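# Close the lab door until it latches

## Task

Push the lab door shut far enough that its latch catches, without undoing anything that was already in place. Afterward release the door and back away so the robot touches nothing, and finish upright and level: a fall or a tilted final stance counts as failure.

## Robot and tools

ROBOT. A Rainbow Robotics RB-Y1: a base on two drive wheels plus two rear casters, a bending torso, a head with head_camera, and two arms (left and right), each ending in a five-finger hand with its own wrist camera (left_wrist_camera, right_wrist_camera). The base is 0.58 m wide, extends 0.10 m ahead of the wheel axle and 0.57 m behind it, and sweeps a 0.58 m radius when spinning in place. It cannot drive sideways.

FRAMES. Everything is in metres and radians. Base frame: origin on the floor midway between the drive wheels, x forward, y to the left, z up. The chest, left_hand and right_hand lines are printed in this frame; each hand point sits 0.045 m in front of its palm, with +z along the straight fingers and +y out of the palm. Odometry frame: where the base frame was at the start. base_odometry only counts wheel rotation, so slips look like travel and bumps can turn the robot unseen. Heading is positive to the left.

TOOL move. One call carries one action plus optional cameras (list of head_camera, left_wrist_camera, right_wrist_camera, or all) and blocking (true or omitted: return when everything has settled; false: return within about 0.5 s while motion continues). An action is base and/or joints, optionally min_time_s; or target alone, optionally with min_time_s. No action simply reports state and images.
- base: a single object {x_m_s, turn_rad_s, for_s}. These are velocities held for a duration, not a destination. x_m_s is forward speed in m/s (0.005 to 1.5 either sign, or 0; negative backs up). turn_rad_s is rotation in rad/s, positive to the left (0.02 to 1.509 either sign, or 0). for_s is how long to send them, 0.1 to 5 s. Omitted velocities are 0. Distance covered is roughly speed times duration; acceleration is 0.4 m/s² (turns 0.5 rad/s²), and coasting to rest can take a few seconds more.
- joints: one object keyed by joint name, each value an absolute target. Torso: torso_squat_rad 0 to 1.2, torso_shift_rad -0.3 to 0.6, torso_pitch_rad -0.2 to 1.4 (positive bows forward), torso_yaw_rad -1.5 to 1.5 (positive left; lift both arms out first). Each arm, per side: shoulder_pitch (negative swings forward/up), shoulder_roll (left 0 to 3.141, right -3.141 to 0, outward is away from the body), shoulder_yaw, elbow (-2.617 to 0.01, negative bends), forearm_roll, wrist_pitch, hand_roll. Head: head_pan_rad ±0.523, head_tilt_rad -0.35 to 1.57 (positive looks down). Fingers use a -1 to 1 scale, +1 open/straight, -1 closed: <side>_hand_little, _ring, _middle, _index, _thumb_bend, _thumb_turn (-1 puts the thumb opposite the fingers). <side>_hand_force_limit (-1 to 1, about 0 to 10 N at the fingertip) and <side>_hand_speed (-0.96 to 1) are settings, not motions. Torso joints also obey combined limits; breaking one leaves them off_target.
- target: one hand to an absolute pose: side ("left" or "right"), x, y, z in metres in the base frame (range -3 to 3), quat_wxyz in the same form the hand lines print. It is converted once to joint angles, so the path arcs; break long moves into short steps. It waits for earlier motion and is refused if some is still running.
- min_time_s: 0.1 to 8 s, the shortest duration for the arm, head and torso motions of that action.

OTHER TOOLS. wait: seconds 0 to 10, plus cameras; commands nothing and returns early once running moves settle. stop: brakes all running motion, takes cameras. zoom_image: camera name and region [x0, y0, x1, y1] in pixels of that camera's latest image, top-left origin, at most 504 by 504. show_instructions: shows the reference pages. finished_scene: ends the scene for good (scene may be given as 1).

RESULTS. The move line reads done, or the worst status among the motions. Hand targets report reached (within 10 mm and 2 degrees), short (with the error), or refused with a reason. Joints may say done, off_target (stopped away from target, possibly still pushing), not_followed (arm-collision check withheld the command), stopped, time_out, contact_stop (torso only), limit_stop_at_<name> (a self-collision guard or limit), torque_fault, or limit_stop_at_motor_heat. Base done only means the speed was sent for its time, even if blocked. A refused call or any stop you did not order cancels the remaining move, wait and finished_scene calls of that reply. on_its_own lists things the robot did unbidden. lidar_m gives 12 distances in metres, 30 degree sectors counter-clockwise starting straight ahead (4th left, 7th behind, 10th right), seen in a plane 0.23 m up; "-" means nothing. motor_effort is wheel effort in percent (peak in brackets); above about 30 at rest suggests the base is shoving something. Finger loads (N), hand stopped_by words, joint torques, external torques and wrist force/torque help detect contact, but carry offsets and noise. pictures names the returned images in order.

CAUTIONS. Approach the door slowly: the base does not stop on contact, and driving into furniture or walls can tip the robot or cut the wheel motors for 2 s. Bowing or rising quickly with arms extended, or braking hard while driving forward, risks a fall. Do not slam the door, shove hard, or let the two arms strike or squeeze each other. Excess contact torque triggers a 10 s torque fault; holding stretched or pushing poses overheats motors. To finish, open the hand, withdraw the arm, back away so nothing is in contact, stand upright, then call finished_scene.

Each tool is called after "Emit:" by a JSON object that holds its "op" and its "data", one argument or row to a line.

Reference images:

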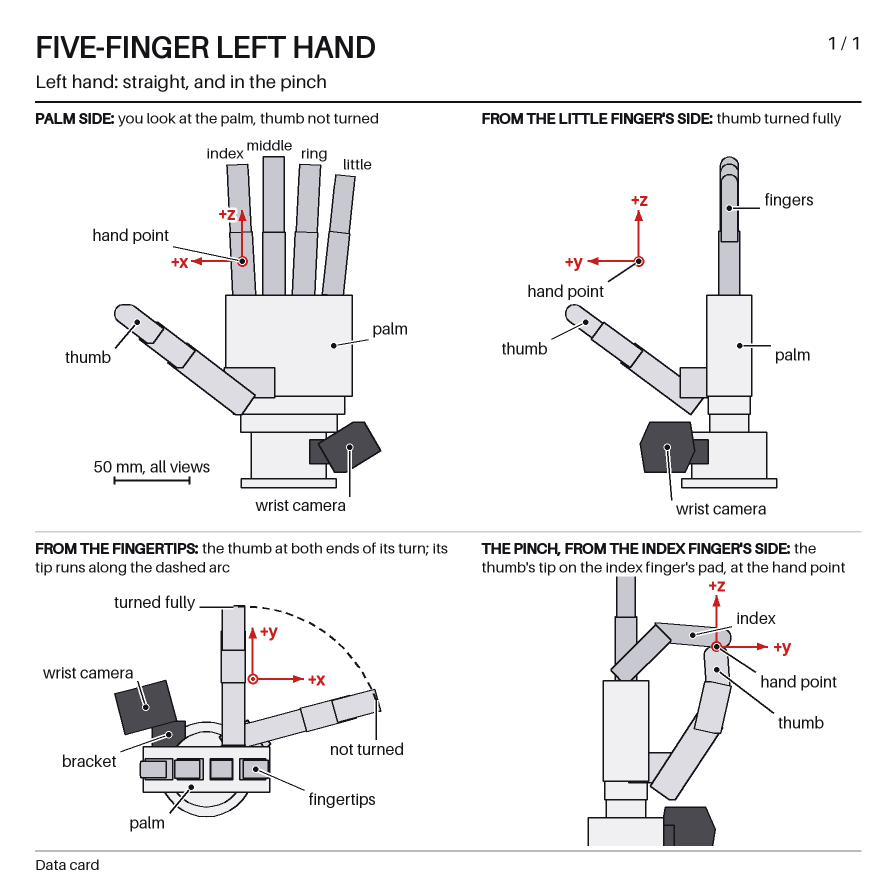

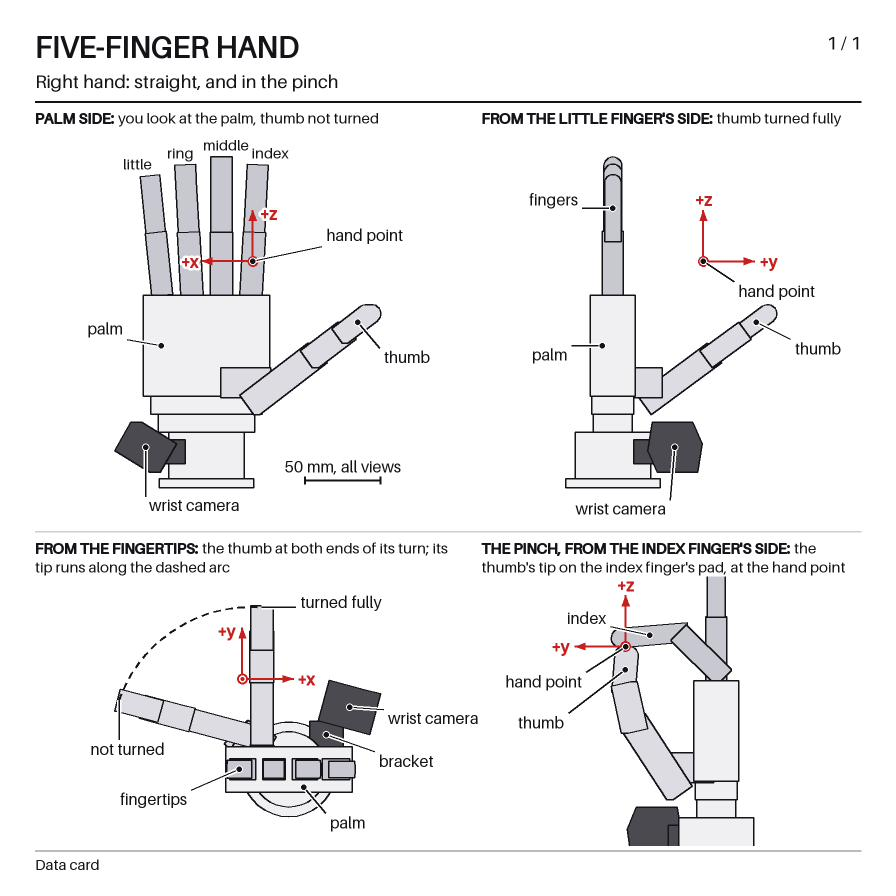

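## Session

Emit:
{"op": "move", "data": {

}}

Scene clock: 0.00 s.
Joint torques (N m): no reading
External joint torques (N m): no reading
Wrist force (N): no reading
Wrist torque (N m): no reading
Wrist force, peak (N): no reading
base_odometry: x=+0.000 y=+0.000 heading=+0.000
lidar_m: 3.48 2.63 2.80 2.53 2.56 3.09 - 2.97 2.78 1.92 2.68 3.25
base_status: not commanded
joint_positions: torso_squat_rad=+0.350 torso_shift_rad=+0.000 torso_pitch_rad=+0.000 torso_yaw_rad=+0.000 left_shoulder_pitch_rad=+0.001 left_shoulder_roll_rad=+0.018 left_shoulder_yaw_rad=+0.036 left_elbow_rad=-0.264 left_forearm_roll_rad=-0.022 left_wrist_pitch_rad=-0.039 left_hand_roll_rad=+0.016 right_shoulder_pitch_rad=-0.046 right_shoulder_roll_rad=-0.036 right_shoulder_yaw_rad=-0.012 right_elbow_rad=-0.112 right_forearm_roll_rad=-0.019 right_wrist_pitch_rad=+0.038 right_hand_roll_rad=+0.024 head_pan_rad=+0.000 head_tilt_rad=+0.400 left_hand_little=+1.000 left_hand_ring=+1.000 left_hand_middle=+1.000 left_hand_index=+1.000 left_hand_thumb_turn=+1.000 left_hand_thumb_bend=+1.000 left_hand_force_limit=+0.000 left_hand_speed=-0.800 right_hand_little=+1.000 right_hand_ring=+1.000 right_hand_middle=+1.000 right_hand_index=+1.000 right_hand_thumb_turn=+1.000 right_hand_thumb_bend=+1.000 right_hand_force_limit=+0.000 right_hand_speed=-0.800
joint_status: not commanded
wheel_motors_off: 0
left_hand_stopped_by: target,target,target,target,target,target
right_hand_stopped_by: target,target,target,target,target,target
left_little_load_n: 0.0
left_ring_load_n: 0.0
left_middle_load_n: 0.0
left_index_load_n: 0.0
left_thumb_bend_load_n: 0.0
left_thumb_turn_load_n: 0.0
right_little_load_n: 0.0
right_ring_load_n: 0.0
right_middle_load_n: 0.0
right_index_load_n: 0.0
right_thumb_bend_load_n: 0.0
right_thumb_turn_load_n: 0.0
motor_effort: left_wheel=+1 right_wheel=+1
chest: x=-0.2280 y=+0.0000 z=+1.2475 quat_wxyz=(+1.000, +0.000, +0.000, +0.000) (m; base frame)
left_hand: x=-0.1347 y=+0.2077 z=+0.5139 quat_wxyz=(+0.115, -0.708, +0.689, -0.098) (m; base frame)
right_hand: x=-0.2037 y=-0.2183 z=+0.5129 quat_wxyz=(+0.029, -0.709, +0.703, -0.054) (m; base frame)
pictures: head_camera, left_wrist_camera, right_wrist_camera

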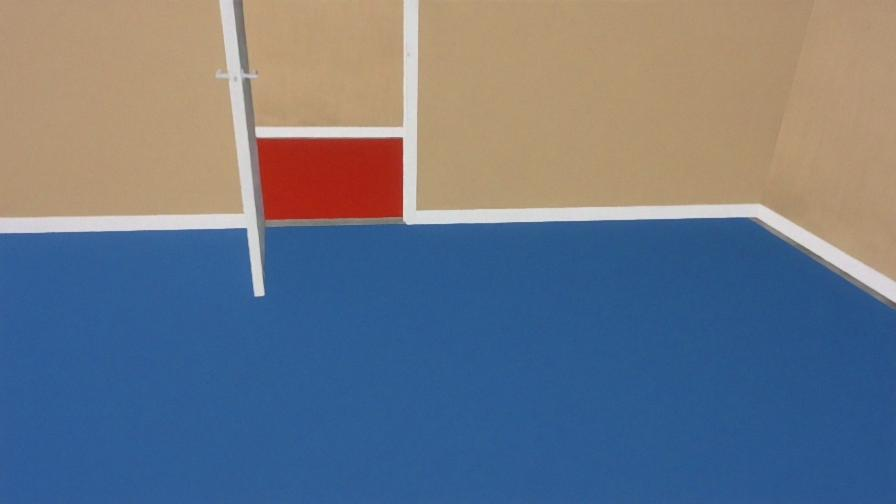

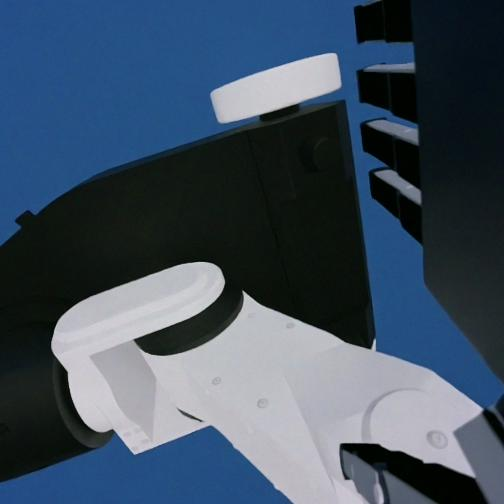

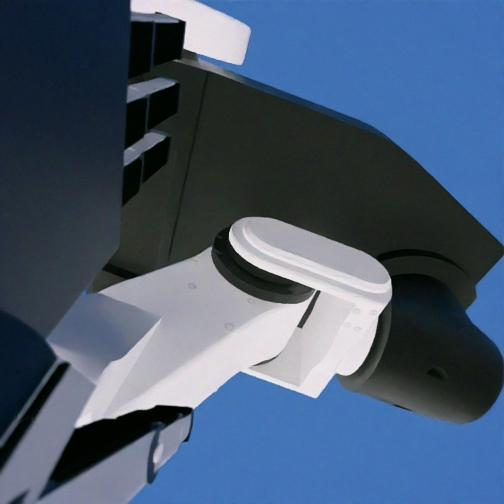

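Emit:
{"op": "move", "data": {
  "joints": {"head_tilt_rad": 0.15},
  "cameras": ["head_camera"]
}}

Emit:
{"op": "zoom_image", "data": {
  "camera": "head_camera",
  "region": [130, 0, 480, 420]
}}

Scene clock: 7.40 s.
Joint torques (N m): left_arm=[-2.83 0.64 0.45 -1.47 0.13 -0.68 0.07] | right_arm=[-2.78 -1.04 -0.27 -0.41 0.35 -0.11 0.01]
External joint torques (N m): left_arm=[-0.02 -0.04 0.39 0.12 0.11 -0.03 0.07] | right_arm=[-0.44 0.38 -0.23 -0.13 0.32 0.15 0.01]
Wrist force (N): left_arm=[-11.2 -9.7 17.7] | right_arm=[1.4 4.3 6.5]
Wrist torque (N m): left_arm=[-3.74 3.39 0.33] | right_arm=[0.00 -0.28 0.09]
Wrist force, peak (N): left_arm=[-11.3 -9.7 17.9] | right_arm=[1.5 4.2 6.6]
move: done
base_odometry: x=+0.000 y=+0.000 heading=+0.000
lidar_m: 3.47 2.63 2.79 2.52 2.53 3.09 - 2.97 2.79 1.93 2.67 3.24
base_status: not commanded
joint_positions: torso_squat_rad=+0.350 torso_shift_rad=+0.000 torso_pitch_rad=+0.000 torso_yaw_rad=+0.000 left_shoulder_pitch_rad=+0.001 left_shoulder_roll_rad=+0.018 left_shoulder_yaw_rad=+0.036 left_elbow_rad=-0.264 left_forearm_roll_rad=-0.022 left_wrist_pitch_rad=-0.039 left_hand_roll_rad=+0.016 right_shoulder_pitch_rad=-0.046 right_shoulder_roll_rad=-0.036 right_shoulder_yaw_rad=-0.012 right_elbow_rad=-0.112 right_forearm_roll_rad=-0.019 right_wrist_pitch_rad=+0.038 right_hand_roll_rad=+0.024 head_pan_rad=+0.000 head_tilt_rad=+0.150 left_hand_little=+1.000 left_hand_ring=+1.000 left_hand_middle=+1.000 left_hand_index=+1.000 left_hand_thumb_turn=+1.000 left_hand_thumb_bend=+1.000 left_hand_force_limit=+0.000 left_hand_speed=-0.800 right_hand_little=+1.000 right_hand_ring=+1.000 right_hand_middle=+1.000 right_hand_index=+1.000 right_hand_thumb_turn=+1.000 right_hand_thumb_bend=+1.000 right_hand_force_limit=+0.000 right_hand_speed=-0.800
joint_status: all done
wheel_motors_off: 0
left_hand_stopped_by: target,target,target,target,target,target
right_hand_stopped_by: target,target,target,target,target,target
left_little_load_n: 0.0
left_ring_load_n: 0.0
left_middle_load_n: 0.0
left_index_load_n: -0.5
left_thumb_bend_load_n: 0.0
left_thumb_turn_load_n: 0.0
right_little_load_n: 0.0
right_ring_load_n: 0.0
right_middle_load_n: 0.0
right_index_load_n: 0.0
right_thumb_bend_load_n: 0.0
right_thumb_turn_load_n: 0.0
motor_effort: left_wheel=+1(1) right_wheel=+1(3)
chest: x=-0.2280 y=+0.0000 z=+1.2475 quat_wxyz=(+1.000, +0.000, +0.000, +0.000) (m; base frame)
left_hand: x=-0.1347 y=+0.2077 z=+0.5139 quat_wxyz=(+0.115, -0.708, +0.689, -0.098) (m; base frame)
right_hand: x=-0.2037 y=-0.2183 z=+0.5129 quat_wxyz=(+0.029, -0.709, +0.703, -0.054) (m; base frame)
pictures: head_camera

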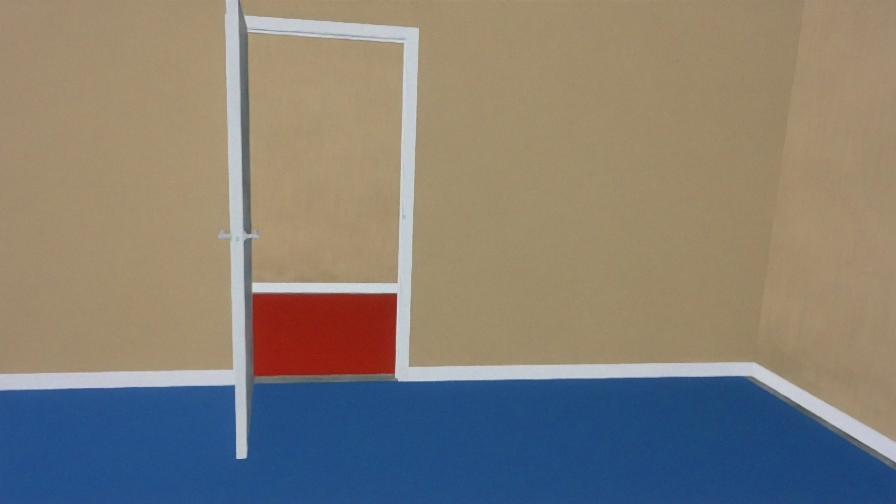

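Scaled by 1.200 from the camera's 896x504 image, which has a finer 1280x720 frame.

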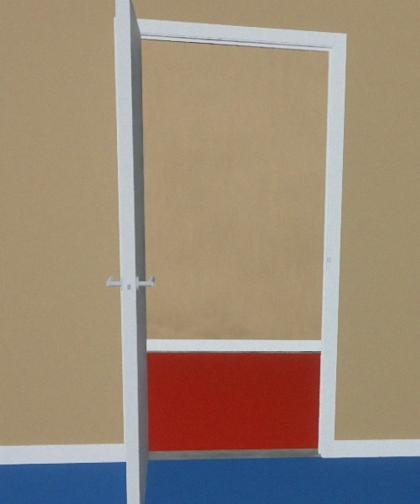

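Emit:
{"op": "move", "data": {
  "base": {"turn_rad_s": 0.45, "for_s": 1.49},
  "joints": {"right_hand_speed": 0.3, "right_hand_little": -1, "right_hand_ring": -1, "right_hand_middle": -1, "right_hand_index": -1, "right_hand_thumb_turn": -1, "head_tilt_rad": 0.3}
}}

Emit:
{"op": "move", "data": {
  "base": {"x_m_s": 0.5, "for_s": 4.8}
}}

Emit:
{"op": "move", "data": {
  "base": {"turn_rad_s": -0.45, "for_s": 1.7},
  "cameras": ["head_camera"]
}}

Scene clock: 82.87 s.
Joint torques (N m): left_arm=[-2.92 0.43 -0.31 -1.66 -0.05 -0.64 0.05] | right_arm=[-2.84 -0.77 -0.42 -0.61 0 0.02 0.19]
External joint torques (N m): left_arm=[-0.11 -0.26 -0.37 -0.06 -0.07 0 0.04] | right_arm=[-0.52 0.66 -0.38 -0.36 -0.04 0.25 0.19]
Wrist force (N): left_arm=[-11.4 -9.7 17.7] | right_arm=[1.3 3.3 6.4]
Wrist torque (N m): left_arm=[-3.73 3.41 0.32] | right_arm=[-0.08 -0.27 0.04]
Wrist force, peak (N): left_arm=[-11.4 -10.0 17.8] | right_arm=[1.6 4.5 6.5]
move: done
base_odometry: x=+0.000 y=+0.000 heading=+0.674
lidar_m: 3.60 2.64 2.51 2.62 - - 2.77 1.92 2.53 2.75 3.65 2.63
base_status: done (sent for 1.5 of 1.5 s)
joint_positions: torso_squat_rad=+0.350 torso_shift_rad=+0.000 torso_pitch_rad=+0.000 torso_yaw_rad=+0.000 left_shoulder_pitch_rad=+0.001 left_shoulder_roll_rad=+0.018 left_shoulder_yaw_rad=+0.036 left_elbow_rad=-0.264 left_forearm_roll_rad=-0.022 left_wrist_pitch_rad=-0.039 left_hand_roll_rad=+0.016 right_shoulder_pitch_rad=-0.046 right_shoulder_roll_rad=-0.036 right_shoulder_yaw_rad=-0.012 right_elbow_rad=-0.112 right_forearm_roll_rad=-0.019 right_wrist_pitch_rad=+0.038 right_hand_roll_rad=+0.024 head_pan_rad=+0.000 head_tilt_rad=+0.300 left_hand_little=+1.000 left_hand_ring=+1.000 left_hand_middle=+1.000 left_hand_index=+1.000 left_hand_thumb_turn=+1.000 left_hand_thumb_bend=+1.000 left_hand_force_limit=+0.000 left_hand_speed=-0.800 right_hand_little=-1.000 right_hand_ring=-1.000 right_hand_middle=-1.000 right_hand_index=-1.000 right_hand_thumb_turn=-1.000 right_hand_thumb_bend=+1.000 right_hand_force_limit=+0.000 right_hand_speed=+0.300
joint_status: all done
wheel_motors_off: 0
left_hand_stopped_by: target,target,target,target,target,target
right_hand_stopped_by: target,target,target,target,target,target
left_little_load_n: 0.0
left_ring_load_n: 0.0
left_middle_load_n: 0.0
left_index_load_n: 0.0
left_thumb_bend_load_n: 0.0
left_thumb_turn_load_n: 0.0
right_little_load_n: 0.0
right_ring_load_n: 0.0
right_middle_load_n: 0.0
right_index_load_n: 0.0
right_thumb_bend_load_n: 0.0
right_thumb_turn_load_n: 0.0
motor_effort: left_wheel=+3(25) right_wheel=+14(29)
chest: x=-0.2280 y=+0.0000 z=+1.2475 quat_wxyz=(+1.000, +0.000, +0.000, +0.000) (m; base frame)
left_hand: x=-0.1347 y=+0.2077 z=+0.5139 quat_wxyz=(+0.115, -0.708, +0.689, -0.098) (m; base frame)
right_hand: x=-0.2037 y=-0.2183 z=+0.5129 quat_wxyz=(+0.029, -0.709, +0.703, -0.054) (m; base frame)
pictures: none

Scene clock: 89.20 s.
Joint torques (N m): left_arm=[-2.52 0.58 -0.01 -1.24 0 -0.83 -0.02] | right_arm=[-2.28 -0.89 0.06 -0.2 0.35 -0.05 0.13]
External joint torques (N m): left_arm=[0.29 -0.1 -0.07 0.35 -0.02 -0.19 -0.02] | right_arm=[0.03 0.54 0.09 0.05 0.31 0.19 0.13]
Wrist force (N): left_arm=[-11.3 -9.7 17.4] | right_arm=[1.5 3.4 6.1]
Wrist torque (N m): left_arm=[-3.74 3.41 0.34] | right_arm=[-0.04 -0.37 0.10]
Wrist force, peak (N): left_arm=[-11.4 -10.2 17.8] | right_arm=[1.4 3.5 7.0]
move: done
base_odometry: x=+1.874 y=+1.499 heading=+0.675
lidar_m: 1.41 1.42 1.36 1.40 1.92 - 5.56 3.97 3.82 0.77 0.83 1.38
base_status: done (sent for 4.8 of 4.8 s)
joint_positions: torso_squat_rad=+0.350 torso_shift_rad=+0.000 torso_pitch_rad=+0.000 torso_yaw_rad=+0.000 left_shoulder_pitch_rad=+0.001 left_shoulder_roll_rad=+0.018 left_shoulder_yaw_rad=+0.036 left_elbow_rad=-0.264 left_forearm_roll_rad=-0.022 left_wrist_pitch_rad=-0.039 left_hand_roll_rad=+0.016 right_shoulder_pitch_rad=-0.046 right_shoulder_roll_rad=-0.036 right_shoulder_yaw_rad=-0.012 right_elbow_rad=-0.112 right_forearm_roll_rad=-0.019 right_wrist_pitch_rad=+0.038 right_hand_roll_rad=+0.024 head_pan_rad=+0.000 head_tilt_rad=+0.300 left_hand_little=+1.000 left_hand_ring=+1.000 left_hand_middle=+1.000 left_hand_index=+1.000 left_hand_thumb_turn=+1.000 left_hand_thumb_bend=+1.000 left_hand_force_limit=+0.000 left_hand_speed=-0.800 right_hand_little=-1.000 right_hand_ring=-1.000 right_hand_middle=-1.000 right_hand_index=-1.000 right_hand_thumb_turn=-1.000 right_hand_thumb_bend=+1.000 right_hand_force_limit=+0.000 right_hand_speed=+0.300
joint_status: not commanded
wheel_motors_off: 0
left_hand_stopped_by: target,target,target,target,target,target
right_hand_stopped_by: target,target,target,target,target,target
left_little_load_n: 0.0
left_ring_load_n: 0.0
left_middle_load_n: 0.0
left_index_load_n: 0.0
left_thumb_bend_load_n: 0.0
left_thumb_turn_load_n: 0.0
right_little_load_n: 0.0
right_ring_load_n: 0.0
right_middle_load_n: 0.5
right_index_load_n: 0.5
right_thumb_bend_load_n: 0.0
right_thumb_turn_load_n: 0.0
motor_effort: left_wheel=+6(39) right_wheel=-5(41)
chest: x=-0.2280 y=+0.0000 z=+1.2475 quat_wxyz=(+1.000, +0.000, +0.000, +0.000) (m; base frame)
left_hand: x=-0.1346 y=+0.2077 z=+0.5139 quat_wxyz=(+0.115, -0.708, +0.689, -0.098) (m; base frame)
right_hand: x=-0.2035 y=-0.2183 z=+0.5129 quat_wxyz=(+0.029, -0.709, +0.703, -0.054) (m; base frame)
pictures: none

Scene clock: 92.37 s.
Joint torques (N m): left_arm=[-2.76 0.49 0.05 -1.64 0 -0.72 -0.01] | right_arm=[-1.81 -0.81 -0.51 -0.04 0.04 -0.08 0.08]
External joint torques (N m): left_arm=[0.05 -0.19 0 -0.05 -0.02 -0.08 -0.01] | right_arm=[0.51 0.63 -0.48 0.21 0.01 0.15 0.08]
Wrist force (N): left_arm=[-11.3 -9.7 17.6] | right_arm=[1.5 3.6 5.3]
Wrist torque (N m): left_arm=[-3.73 3.41 0.34] | right_arm=[0.08 -0.27 0.11]
Wrist force, peak (N): left_arm=[-11.5 -9.7 17.8] | right_arm=[1.3 4.1 6.8]
move: done
base_odometry: x=+1.874 y=+1.499 heading=-0.089
lidar_m: 1.10 1.37 1.60 1.38 1.37 1.59 2.78 7.74 4.04 3.83 2.80 0.77
base_status: done (sent for 1.7 of 1.7 s)
joint_positions: torso_squat_rad=+0.350 torso_shift_rad=+0.000 torso_pitch_rad=+0.000 torso_yaw_rad=+0.000 left_shoulder_pitch_rad=+0.001 left_shoulder_roll_rad=+0.018 left_shoulder_yaw_rad=+0.036 left_elbow_rad=-0.264 left_forearm_roll_rad=-0.022 left_wrist_pitch_rad=-0.039 left_hand_roll_rad=+0.016 right_shoulder_pitch_rad=-0.046 right_shoulder_roll_rad=-0.036 right_shoulder_yaw_rad=-0.012 right_elbow_rad=-0.112 right_forearm_roll_rad=-0.019 right_wrist_pitch_rad=+0.038 right_hand_roll_rad=+0.024 head_pan_rad=+0.000 head_tilt_rad=+0.300 left_hand_little=+1.000 left_hand_ring=+1.000 left_hand_middle=+1.000 left_hand_index=+1.000 left_hand_thumb_turn=+1.000 left_hand_thumb_bend=+1.000 left_hand_force_limit=+0.000 left_hand_speed=-0.800 right_hand_little=-1.000 right_hand_ring=-1.000 right_hand_middle=-1.000 right_hand_index=-1.000 right_hand_thumb_turn=-1.000 right_hand_thumb_bend=+1.000 right_hand_force_limit=+0.000 right_hand_speed=+0.300
joint_status: not commanded
wheel_motors_off: 0
left_hand_stopped_by: target,target,target,target,target,target
right_hand_stopped_by: target,target,target,target,target,target
left_little_load_n: 0.0
left_ring_load_n: 0.0
left_middle_load_n: 0.0
left_index_load_n: 0.0
left_thumb_bend_load_n: 0.0
left_thumb_turn_load_n: 0.0
right_little_load_n: 0.0
right_ring_load_n: 0.0
right_middle_load_n: 0.0
right_index_load_n: 0.0
right_thumb_bend_load_n: 0.0
right_thumb_turn_load_n: 0.0
motor_effort: left_wheel=+14(28) right_wheel=+4(33)
chest: x=-0.2280 y=+0.0000 z=+1.2475 quat_wxyz=(+1.000, +0.000, +0.000, +0.000) (m; base frame)
left_hand: x=-0.1346 y=+0.2077 z=+0.5139 quat_wxyz=(+0.115, -0.708, +0.689, -0.098) (m; base frame)
right_hand: x=-0.2035 y=-0.2183 z=+0.5129 quat_wxyz=(+0.029, -0.709, +0.703, -0.054) (m; base frame)
pictures: head_camera

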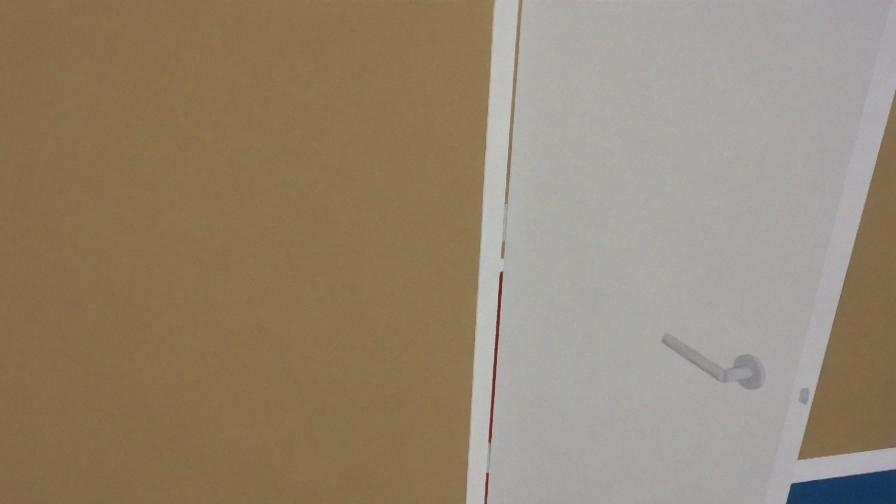

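Emit:
{"op": "move", "data": {
  "target": {"side": "right", "x": 0.42, "y": -0.3, "z": 1.25, "quat_wxyz": [0.7071, 0, 0.7071, 0]},
  "min_time_s": 2.5
}}

Emit:
{"op": "move", "data": {
  "base": {"x_m_s": 0.2, "for_s": 1.5},
  "joints": {"head_tilt_rad": 0.3, "head_pan_rad": -0.4},
  "cameras": ["head_camera"]
}}

Scene clock: 150.93 s.
Joint torques (N m): left_arm=[-2.71 0.09 -0.13 -1.49 0.13 -0.63 -0.05] | right_arm=[-18.63 -9.57 -3.42 -9.09 -0.15 -1.97 -0.37]
External joint torques (N m): left_arm=[0.09 -0.59 -0.18 0.11 0.11 0.01 -0.05] | right_arm=[-1.87 0.13 -0.97 -0.02 0.02 -0.09 -0.32]
Wrist force (N): left_arm=[-11.5 -9.6 17.6] | right_arm=[7.4 3.1 -0.1]
Wrist torque (N m): left_arm=[-3.72 3.42 0.33] | right_arm=[0.28 -0.60 0.32]
Wrist force, peak (N): left_arm=[-11.7 -9.7 17.7] | right_arm=[2.8 7.0 5.8]
move: done
base_odometry: x=+1.874 y=+1.499 heading=-0.089
lidar_m: 1.09 1.37 1.59 1.38 1.35 1.58 2.76 7.73 4.05 3.82 2.82 0.76
base_status: not commanded
joint_positions: torso_squat_rad=+0.350 torso_shift_rad=+0.000 torso_pitch_rad=+0.000 torso_yaw_rad=+0.000 left_shoulder_pitch_rad=+0.001 left_shoulder_roll_rad=+0.018 left_shoulder_yaw_rad=+0.036 left_elbow_rad=-0.264 left_forearm_roll_rad=-0.022 left_wrist_pitch_rad=-0.039 left_hand_roll_rad=+0.016 right_shoulder_pitch_rad=-0.436 right_shoulder_roll_rad=-0.360 right_shoulder_yaw_rad=-0.326 right_elbow_rad=-1.620 right_forearm_roll_rad=-0.569 right_wrist_pitch_rad=+0.581 right_hand_roll_rad=-1.298 head_pan_rad=+0.000 head_tilt_rad=+0.300 left_hand_little=+1.000 left_hand_ring=+1.000 left_hand_middle=+1.000 left_hand_index=+1.000 left_hand_thumb_turn=+1.000 left_hand_thumb_bend=+1.000 left_hand_force_limit=+0.000 left_hand_speed=-0.800 right_hand_little=-1.000 right_hand_ring=-1.000 right_hand_middle=-1.000 right_hand_index=-1.000 right_hand_thumb_turn=-1.000 right_hand_thumb_bend=+1.000 right_hand_force_limit=+0.000 right_hand_speed=+0.300
joint_status: all done
wheel_motors_off: 0
left_hand_stopped_by: target,target,target,target,target,target
right_hand_stopped_by: target,target,target,target,target,target
left_little_load_n: 0.0
left_ring_load_n: 0.0
left_middle_load_n: 0.0
left_index_load_n: 0.0
left_thumb_bend_load_n: 0.0
left_thumb_turn_load_n: 0.0
right_little_load_n: 0.0
right_ring_load_n: 0.0
right_middle_load_n: 0.0
right_index_load_n: 0.0
right_thumb_bend_load_n: 0.0
right_thumb_turn_load_n: 0.0
motor_effort: left_wheel=+15(15) right_wheel=+3(4)
chest: x=-0.2280 y=+0.0000 z=+1.2475 quat_wxyz=(+1.000, +0.000, +0.000, +0.000) (m; base frame)
left_hand: x=-0.1346 y=+0.2077 z=+0.5139 quat_wxyz=(+0.115, -0.708, +0.689, -0.098) (m; base frame)
right_hand: x=+0.4200 y=-0.3006 z=+1.2497 quat_wxyz=(+0.708, +0.000, +0.707, +0.001) (m; base frame)
right_hand_status: reached (checked arc, planned for 2.5 s): 1 mm and 0.1 deg off.
pictures: none

Scene clock: 153.50 s.
Joint torques (N m): left_arm=[-3.5 0.79 0.63 -1.6 -0.08 -0.72 0.08] | right_arm=[-19.18 -9.01 -3.21 -9.12 -0.19 -2.05 -0.23]
External joint torques (N m): left_arm=[-0.7 0.1 0.58 -0.01 -0.1 -0.07 0.08] | right_arm=[-2.42 0.68 -0.77 -0.05 -0.02 -0.17 -0.19]
Wrist force (N): left_arm=[-11.6 -9.6 17.4] | right_arm=[7.5 2.8 -0.1]
Wrist torque (N m): left_arm=[-3.72 3.43 0.32] | right_arm=[0.21 -0.59 0.34]
Wrist force, peak (N): left_arm=[-11.6 -10.1 17.6] | right_arm=[8.3 4.0 0.7]
move: done
base_odometry: x=+2.173 y=+1.472 heading=-0.090
lidar_m: 0.91 1.09 1.28 1.44 1.45 1.66 2.92 5.64 4.35 3.75 0.54 0.58
base_status: done (sent for 1.5 of 1.5 s)
joint_positions: torso_squat_rad=+0.350 torso_shift_rad=+0.000 torso_pitch_rad=+0.000 torso_yaw_rad=+0.000 left_shoulder_pitch_rad=+0.001 left_shoulder_roll_rad=+0.018 left_shoulder_yaw_rad=+0.036 left_elbow_rad=-0.264 left_forearm_roll_rad=-0.022 left_wrist_pitch_rad=-0.039 left_hand_roll_rad=+0.016 right_shoulder_pitch_rad=-0.436 right_shoulder_roll_rad=-0.360 right_shoulder_yaw_rad=-0.326 right_elbow_rad=-1.620 right_forearm_roll_rad=-0.569 right_wrist_pitch_rad=+0.581 right_hand_roll_rad=-1.298 head_pan_rad=-0.400 head_tilt_rad=+0.300 left_hand_little=+1.000 left_hand_ring=+1.000 left_hand_middle=+1.000 left_hand_index=+1.000 left_hand_thumb_turn=+1.000 left_hand_thumb_bend=+1.000 left_hand_force_limit=+0.000 left_hand_speed=-0.800 right_hand_little=-1.000 right_hand_ring=-1.000 right_hand_middle=-1.000 right_hand_index=-1.000 right_hand_thumb_turn=-1.000 right_hand_thumb_bend=+1.000 right_hand_force_limit=+0.000 right_hand_speed=+0.300
joint_status: all done
wheel_motors_off: 0
left_hand_stopped_by: target,target,target,target,target,target
right_hand_stopped_by: target,target,target,target,target,target
left_little_load_n: 0.0
left_ring_load_n: 0.0
left_middle_load_n: 0.0
left_index_load_n: 0.0
left_thumb_bend_load_n: 0.0
left_thumb_turn_load_n: 0.0
right_little_load_n: 0.0
right_ring_load_n: 0.0
right_middle_load_n: 0.0
right_index_load_n: 0.0
right_thumb_bend_load_n: 0.0
right_thumb_turn_load_n: 0.0
motor_effort: left_wheel=-4(39) right_wheel=+6(32)
chest: x=-0.2279 y=+0.0000 z=+1.2475 quat_wxyz=(+1.000, +0.000, +0.000, +0.000) (m; base frame)
left_hand: x=-0.1347 y=+0.2077 z=+0.5139 quat_wxyz=(+0.115, -0.708, +0.689, -0.098) (m; base frame)
right_hand: x=+0.4200 y=-0.3006 z=+1.2497 quat_wxyz=(+0.708, +0.000, +0.707, +0.001) (m; base frame)
pictures: head_camera

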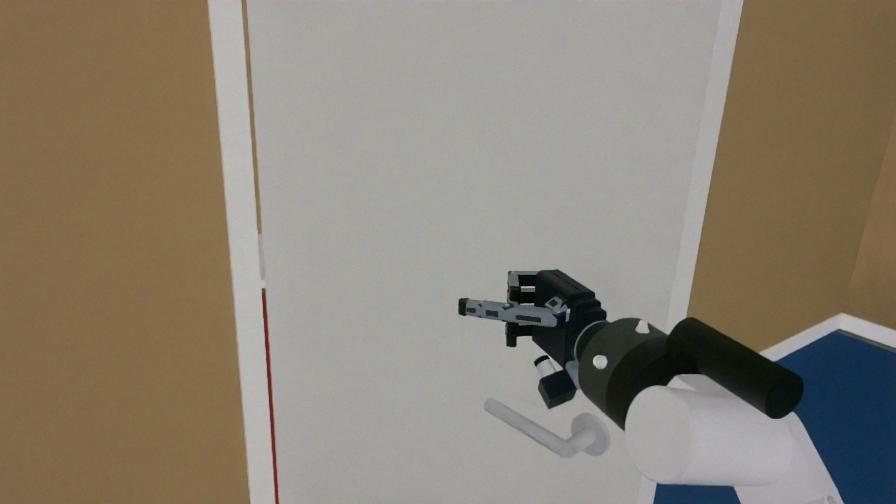

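Emit:
{"op": "move", "data": {
  "base": {"x_m_s": 0.2, "for_s": 1.25}
}}

Emit:
{"op": "move", "data": {
  "target": {"side": "right", "x": 0.36, "y": -0.6, "z": 1.25, "quat_wxyz": [0.685, 0.175, 0.685, -0.175]},
  "min_time_s": 3,
  "cameras": ["head_camera"]
}}

Scene clock: 189.77 s.
Joint torques (N m): left_arm=[-3.13 0.52 0.14 -1.5 -0.05 -0.84 0.2] | right_arm=[-18.35 -9.95 -4.03 -8.87 0.59 -2.07 -0.06]
External joint torques (N m): left_arm=[-0.33 -0.17 0.08 0.09 -0.07 -0.2 0.2] | right_arm=[-1.59 -0.26 -1.6 0.2 0.76 -0.19 -0.01]
Wrist force (N): left_arm=[-11.4 -9.5 17.5] | right_arm=[7.4 3.8 0.4]
Wrist torque (N m): left_arm=[-3.70 3.40 0.33] | right_arm=[0.32 -0.58 0.32]
Wrist force, peak (N): left_arm=[-11.5 -9.8 17.8] | right_arm=[8.4 24.3 -13.5]
move: done
base_odometry: x=+2.425 y=+1.450 heading=-0.090
lidar_m: 0.81 0.83 0.97 1.51 1.52 1.77 3.04 5.87 4.27 0.63 0.59 0.61
base_status: done (sent for 1.27 of 1.27 s)
joint_positions: torso_squat_rad=+0.350 torso_shift_rad=+0.000 torso_pitch_rad=+0.000 torso_yaw_rad=+0.000 left_shoulder_pitch_rad=+0.001 left_shoulder_roll_rad=+0.018 left_shoulder_yaw_rad=+0.036 left_elbow_rad=-0.264 left_forearm_roll_rad=-0.022 left_wrist_pitch_rad=-0.039 left_hand_roll_rad=+0.016 right_shoulder_pitch_rad=-0.436 right_shoulder_roll_rad=-0.360 right_shoulder_yaw_rad=-0.326 right_elbow_rad=-1.621 right_forearm_roll_rad=-0.569 right_wrist_pitch_rad=+0.581 right_hand_roll_rad=-1.298 head_pan_rad=-0.400 head_tilt_rad=+0.300 left_hand_little=+1.000 left_hand_ring=+1.000 left_hand_middle=+1.000 left_hand_index=+1.000 left_hand_thumb_turn=+1.000 left_hand_thumb_bend=+1.000 left_hand_force_limit=+0.000 left_hand_speed=-0.800 right_hand_little=-1.000 right_hand_ring=-1.000 right_hand_middle=-1.000 right_hand_index=-1.000 right_hand_thumb_turn=-1.000 right_hand_thumb_bend=+1.000 right_hand_force_limit=+0.000 right_hand_speed=+0.300
joint_status: not commanded
wheel_motors_off: 0
left_hand_stopped_by: target,target,target,target,target,target
right_hand_stopped_by: target,target,target,target,target,target
left_little_load_n: 0.0
left_ring_load_n: 0.0
left_middle_load_n: 0.0
left_index_load_n: 0.0
left_thumb_bend_load_n: 0.0
left_thumb_turn_load_n: 0.0
right_little_load_n: 0.0
right_ring_load_n: 0.0
right_middle_load_n: 0.0
right_index_load_n: 0.0
right_thumb_bend_load_n: 0.0
right_thumb_turn_load_n: -0.5
motor_effort: left_wheel=-5(14) right_wheel=+4(25)
chest: x=-0.2279 y=+0.0000 z=+1.2475 quat_wxyz=(+1.000, +0.000, +0.000, +0.000) (m; base frame)
left_hand: x=-0.1347 y=+0.2077 z=+0.5139 quat_wxyz=(+0.115, -0.708, +0.689, -0.098) (m; base frame)
right_hand: x=+0.4200 y=-0.3003 z=+1.2498 quat_wxyz=(+0.708, -0.001, +0.707, +0.001) (m; base frame)
pictures: none

Scene clock: 193.10 s.
Joint torques (N m): left_arm=[-3.4 0.53 0.35 -1.45 0.13 -0.73 0.18] | right_arm=[-14.13 -16.48 -3.31 -8.79 0.35 -2.17 -0.44]
External joint torques (N m): left_arm=[-0.6 -0.15 0.29 0.14 0.1 -0.09 0.18] | right_arm=[0.06 -0.13 -1.36 0.64 0.43 -0.28 -0.4]
Wrist force (N): left_arm=[-11.6 -9.6 17.5] | right_arm=[7.7 3.5 0.3]
Wrist torque (N m): left_arm=[-3.70 3.44 0.31] | right_arm=[0.33 -0.66 0.35]
Wrist force, peak (N): left_arm=[-11.6 -9.6 17.6] | right_arm=[8.0 3.4 -0.1]
move: done
base_odometry: x=+2.425 y=+1.450 heading=-0.090
lidar_m: 0.84 0.84 0.98 1.52 1.49 1.76 3.05 5.89 4.28 3.68 0.78 0.77
base_status: not commanded
joint_positions: torso_squat_rad=+0.350 torso_shift_rad=+0.000 torso_pitch_rad=+0.000 torso_yaw_rad=+0.000 left_shoulder_pitch_rad=+0.001 left_shoulder_roll_rad=+0.018 left_shoulder_yaw_rad=+0.036 left_elbow_rad=-0.264 left_forearm_roll_rad=-0.022 left_wrist_pitch_rad=-0.039 left_hand_roll_rad=+0.016 right_shoulder_pitch_rad=-0.389 right_shoulder_roll_rad=-0.561 right_shoulder_yaw_rad=-0.681 right_elbow_rad=-1.387 right_forearm_roll_rad=-0.466 right_wrist_pitch_rad=+0.481 right_hand_roll_rad=-1.334 head_pan_rad=-0.400 head_tilt_rad=+0.300 left_hand_little=+1.000 left_hand_ring=+1.000 left_hand_middle=+1.000 left_hand_index=+1.000 left_hand_thumb_turn=+1.000 left_hand_thumb_bend=+1.000 left_hand_force_limit=+0.000 left_hand_speed=-0.800 right_hand_little=-1.000 right_hand_ring=-1.000 right_hand_middle=-1.000 right_hand_index=-1.000 right_hand_thumb_turn=-1.000 right_hand_thumb_bend=+1.000 right_hand_force_limit=+0.000 right_hand_speed=+0.300
joint_status: all done
wheel_motors_off: 0
left_hand_stopped_by: target,target,target,target,target,target
right_hand_stopped_by: target,target,target,target,target,target
left_little_load_n: 0.0
left_ring_load_n: 0.0
left_middle_load_n: 0.0
left_index_load_n: 0.0
left_thumb_bend_load_n: 0.0
left_thumb_turn_load_n: 0.0
right_little_load_n: 0.0
right_ring_load_n: 0.0
right_middle_load_n: 0.0
right_index_load_n: 0.0
right_thumb_bend_load_n: 0.0
right_thumb_turn_load_n: 0.0
motor_effort: left_wheel=-5(6) right_wheel=+4(6)
chest: x=-0.2279 y=+0.0000 z=+1.2475 quat_wxyz=(+1.000, +0.000, +0.000, +0.000) (m; base frame)
left_hand: x=-0.1347 y=+0.2077 z=+0.5139 quat_wxyz=(+0.115, -0.708, +0.689, -0.098) (m; base frame)
right_hand: x=+0.3601 y=-0.5998 z=+1.2499 quat_wxyz=(+0.685, +0.175, +0.685, -0.175) (m; base frame)
right_hand_status: reached (checked arc, planned for 3.0 s): 0 mm and 0.0 deg off.
pictures: head_camera

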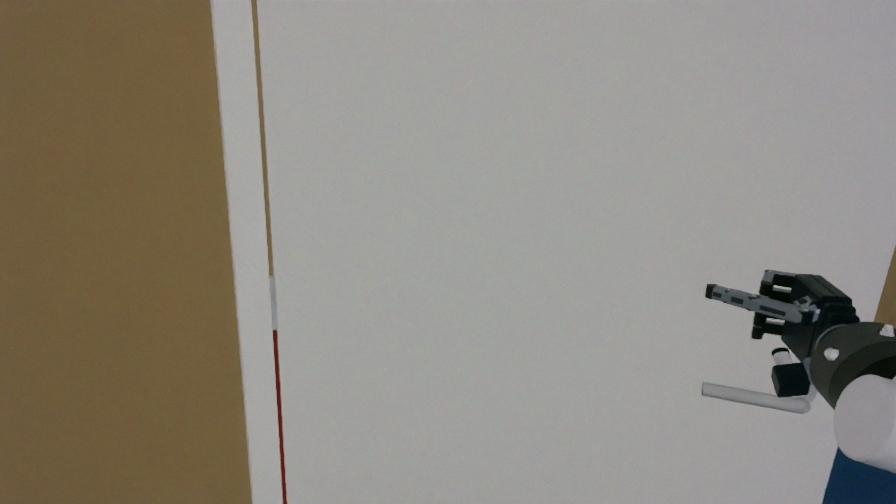

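Emit:
{"op": "move", "data": {
  "base": {"x_m_s": 0.15, "turn_rad_s": -0.1, "for_s": 2.2},
  "cameras": ["head_camera"]
}}

Scene clock: 208.47 s.
Joint torques (N m): left_arm=[-3.03 0.25 0.04 -1.38 0.02 -0.62 -0.05] | right_arm=[-16.41 -16.66 -2.83 -9.09 0.36 -1.93 -0.28]
External joint torques (N m): left_arm=[-0.23 -0.43 -0.02 0.21 0 0.03 -0.05] | right_arm=[-2.23 -0.29 -0.88 0.35 0.44 -0.03 -0.23]
Wrist force (N): left_arm=[-11.6 -9.7 17.4] | right_arm=[6.4 4.2 0.2]
Wrist torque (N m): left_arm=[-3.73 3.45 0.31] | right_arm=[0.44 -0.43 0.30]
Wrist force, peak (N): left_arm=[-11.6 -10.0 17.7] | right_arm=[10.1 0.5 -35.0]
move: done
base_odometry: x=+2.747 y=+1.381 heading=-0.311
lidar_m: 0.53 0.53 0.56 0.80 1.65 1.71 2.43 - 4.90 3.65 0.66 0.54
base_status: done (sent for 2.2 of 2.2 s)
joint_positions: torso_squat_rad=+0.350 torso_shift_rad=+0.000 torso_pitch_rad=+0.000 torso_yaw_rad=+0.000 left_shoulder_pitch_rad=+0.001 left_shoulder_roll_rad=+0.018 left_shoulder_yaw_rad=+0.036 left_elbow_rad=-0.264 left_forearm_roll_rad=-0.022 left_wrist_pitch_rad=-0.039 left_hand_roll_rad=+0.016 right_shoulder_pitch_rad=-0.389 right_shoulder_roll_rad=-0.561 right_shoulder_yaw_rad=-0.681 right_elbow_rad=-1.387 right_forearm_roll_rad=-0.466 right_wrist_pitch_rad=+0.481 right_hand_roll_rad=-1.334 head_pan_rad=-0.400 head_tilt_rad=+0.300 left_hand_little=+1.000 left_hand_ring=+1.000 left_hand_middle=+1.000 left_hand_index=+1.000 left_hand_thumb_turn=+1.000 left_hand_thumb_bend=+1.000 left_hand_force_limit=+0.000 left_hand_speed=-0.800 right_hand_little=-1.000 right_hand_ring=-1.000 right_hand_middle=-1.000 right_hand_index=-1.000 right_hand_thumb_turn=-1.000 right_hand_thumb_bend=+1.000 right_hand_force_limit=+0.000 right_hand_speed=+0.300
joint_status: not commanded
wheel_motors_off: 0
left_hand_stopped_by: target,target,target,target,target,target
right_hand_stopped_by: target,target,target,target,target,target
left_little_load_n: 0.0
left_ring_load_n: 0.0
left_middle_load_n: 0.0
left_index_load_n: -0.5
left_thumb_bend_load_n: 0.0
left_thumb_turn_load_n: 0.0
right_little_load_n: 0.0
right_ring_load_n: 0.0
right_middle_load_n: 0.0
right_index_load_n: 0.0
right_thumb_bend_load_n: 0.0
right_thumb_turn_load_n: 0.0
motor_effort: left_wheel=-4(50) right_wheel=+6(38)
chest: x=-0.2280 y=+0.0000 z=+1.2475 quat_wxyz=(+1.000, +0.000, +0.000, +0.000) (m; base frame)
left_hand: x=-0.1346 y=+0.2078 z=+0.5139 quat_wxyz=(+0.115, -0.708, +0.689, -0.098) (m; base frame)
right_hand: x=+0.3598 y=-0.6001 z=+1.2497 quat_wxyz=(+0.685, +0.175, +0.685, -0.175) (m; base frame)
pictures: head_camera

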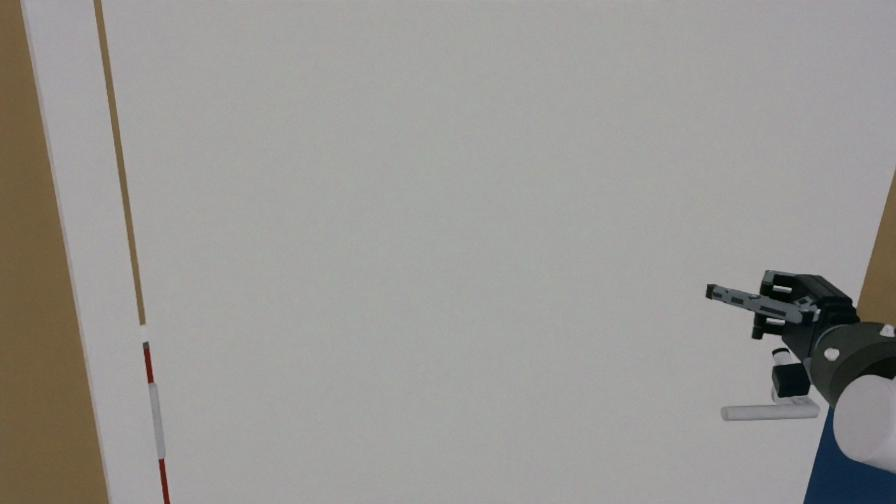

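Emit:
{"op": "move", "data": {
  "base": {"x_m_s": 0.15, "turn_rad_s": 0.03, "for_s": 1.0}
}}

Emit:
{"op": "move", "data": {
  "base": {"turn_rad_s": 0.2, "for_s": 1.7},
  "cameras": ["head_camera"]
}}

Scene clock: 221.93 s.
Joint torques (N m): left_arm=[-2.72 0.3 0.09 -1.6 0.02 -1.04 0.08] | right_arm=[-16.19 -16.39 -2.76 -9.61 0.45 -1.95 -0.36]
External joint torques (N m): left_arm=[0.08 -0.39 0.03 -0.01 0 -0.4 0.08] | right_arm=[-2.01 -0.03 -0.8 -0.17 0.53 -0.05 -0.31]
Wrist force (N): left_arm=[-11.7 -9.6 17.4] | right_arm=[7.2 3.7 0.2]
Wrist torque (N m): left_arm=[-3.70 3.45 0.31] | right_arm=[0.31 -0.59 0.28]
Wrist force, peak (N): left_arm=[-11.7 -9.6 17.7] | right_arm=[7.9 3.9 -0.2]
move: done
base_odometry: x=+2.891 y=+1.338 heading=-0.280
lidar_m: 0.40 0.40 0.43 0.63 1.71 1.82 2.60 6.16 4.55 3.55 0.68 0.46
base_status: done (sent for 1 of 1 s)
joint_positions: torso_squat_rad=+0.350 torso_shift_rad=+0.000 torso_pitch_rad=+0.000 torso_yaw_rad=+0.000 left_shoulder_pitch_rad=+0.001 left_shoulder_roll_rad=+0.018 left_shoulder_yaw_rad=+0.036 left_elbow_rad=-0.264 left_forearm_roll_rad=-0.022 left_wrist_pitch_rad=-0.039 left_hand_roll_rad=+0.016 right_shoulder_pitch_rad=-0.389 right_shoulder_roll_rad=-0.561 right_shoulder_yaw_rad=-0.681 right_elbow_rad=-1.386 right_forearm_roll_rad=-0.466 right_wrist_pitch_rad=+0.481 right_hand_roll_rad=-1.334 head_pan_rad=-0.400 head_tilt_rad=+0.300 left_hand_little=+1.000 left_hand_ring=+1.000 left_hand_middle=+1.000 left_hand_index=+1.000 left_hand_thumb_turn=+1.000 left_hand_thumb_bend=+1.000 left_hand_force_limit=+0.000 left_hand_speed=-0.800 right_hand_little=-1.000 right_hand_ring=-1.000 right_hand_middle=-1.000 right_hand_index=-1.000 right_hand_thumb_turn=-1.000 right_hand_thumb_bend=+1.000 right_hand_force_limit=+0.000 right_hand_speed=+0.300
joint_status: not commanded
wheel_motors_off: 0
left_hand_stopped_by: target,target,target,target,target,target
right_hand_stopped_by: target,target,target,target,target,target
left_little_load_n: 0.0
left_ring_load_n: 0.0
left_middle_load_n: 0.0
left_index_load_n: 0.0
left_thumb_bend_load_n: 0.0
left_thumb_turn_load_n: 0.0
right_little_load_n: 0.0
right_ring_load_n: 0.0
right_middle_load_n: 0.0
right_index_load_n: 0.0
right_thumb_bend_load_n: 0.0
right_thumb_turn_load_n: 0.0
motor_effort: left_wheel=+4(14) right_wheel=-4(39)
chest: x=-0.2279 y=+0.0000 z=+1.2475 quat_wxyz=(+1.000, +0.000, +0.000, +0.000) (m; base frame)
left_hand: x=-0.1347 y=+0.2078 z=+0.5139 quat_wxyz=(+0.115, -0.708, +0.689, -0.098) (m; base frame)
right_hand: x=+0.3598 y=-0.6001 z=+1.2497 quat_wxyz=(+0.685, +0.175, +0.685, -0.175) (m; base frame)
pictures: none

Scene clock: 224.83 s.
Joint torques (N m): left_arm=[-3.28 0.15 0.17 -1.94 0.09 -0.56 -0.02] | right_arm=[-16.85 -15.29 -1.68 -8.97 -0.1 -1.81 -0.01]
External joint torques (N m): left_arm=[-0.47 -0.54 0.11 -0.34 0.07 0.09 -0.02] | right_arm=[-2.66 1.07 0.27 0.47 -0.02 0.09 0.04]
Wrist force (N): left_arm=[-11.7 -9.7 17.4] | right_arm=[6.6 4.1 -0.1]
Wrist torque (N m): left_arm=[-3.71 3.45 0.31] | right_arm=[0.41 -0.45 0.33]
Wrist force, peak (N): left_arm=[-11.8 -9.9 17.4] | right_arm=[10.7 -9.3 -45.2]
move: done
base_odometry: x=+2.891 y=+1.338 heading=+0.059
lidar_m: 0.39 0.41 0.51 1.12 1.74 2.20 4.68 5.69 3.77 2.98 0.66 0.43
base_status: done (sent for 1.7 of 1.7 s)
joint_positions: torso_squat_rad=+0.350 torso_shift_rad=+0.000 torso_pitch_rad=+0.000 torso_yaw_rad=+0.000 left_shoulder_pitch_rad=+0.001 left_shoulder_roll_rad=+0.018 left_shoulder_yaw_rad=+0.036 left_elbow_rad=-0.264 left_forearm_roll_rad=-0.022 left_wrist_pitch_rad=-0.039 left_hand_roll_rad=+0.016 right_shoulder_pitch_rad=-0.388 right_shoulder_roll_rad=-0.561 right_shoulder_yaw_rad=-0.681 right_elbow_rad=-1.387 right_forearm_roll_rad=-0.466 right_wrist_pitch_rad=+0.481 right_hand_roll_rad=-1.334 head_pan_rad=-0.400 head_tilt_rad=+0.300 left_hand_little=+1.000 left_hand_ring=+1.000 left_hand_middle=+1.000 left_hand_index=+1.000 left_hand_thumb_turn=+1.000 left_hand_thumb_bend=+1.000 left_hand_force_limit=+0.000 left_hand_speed=-0.800 right_hand_little=-1.000 right_hand_ring=-1.000 right_hand_middle=-1.000 right_hand_index=-1.000 right_hand_thumb_turn=-1.000 right_hand_thumb_bend=+1.000 right_hand_force_limit=+0.000 right_hand_speed=+0.300
joint_status: not commanded
wheel_motors_off: 0
left_hand_stopped_by: target,target,target,target,target,target
right_hand_stopped_by: target,target,target,target,target,target
left_little_load_n: 0.0
left_ring_load_n: 0.0
left_middle_load_n: 0.0
left_index_load_n: 0.0
left_thumb_bend_load_n: 0.0
left_thumb_turn_load_n: 0.0
right_little_load_n: 0.0
right_ring_load_n: 0.0
right_middle_load_n: 0.0
right_index_load_n: 0.0
right_thumb_bend_load_n: 0.0
right_thumb_turn_load_n: 0.0
motor_effort: left_wheel=+2(37) right_wheel=+13(46)
chest: x=-0.2281 y=+0.0000 z=+1.2475 quat_wxyz=(+1.000, +0.000, +0.000, +0.000) (m; base frame)
left_hand: x=-0.1347 y=+0.2078 z=+0.5139 quat_wxyz=(+0.115, -0.708, +0.689, -0.098) (m; base frame)
right_hand: x=+0.3595 y=-0.6003 z=+1.2499 quat_wxyz=(+0.685, +0.176, +0.685, -0.175) (m; base frame)
pictures: head_camera

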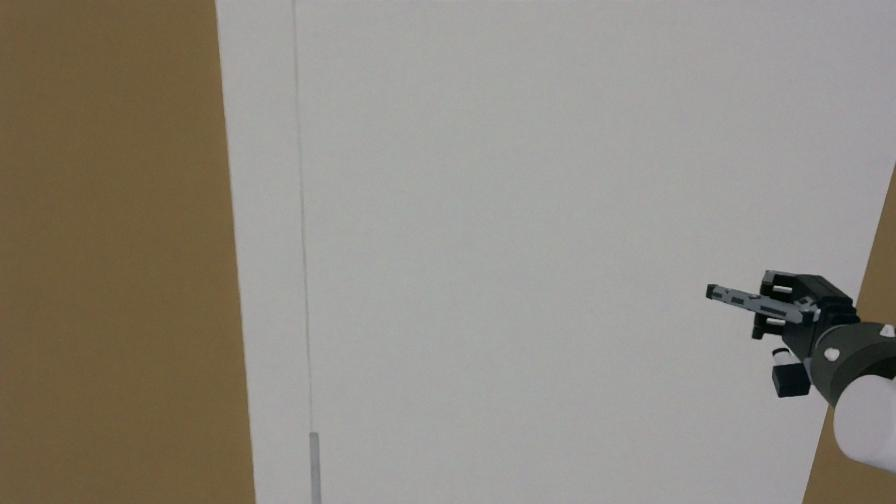

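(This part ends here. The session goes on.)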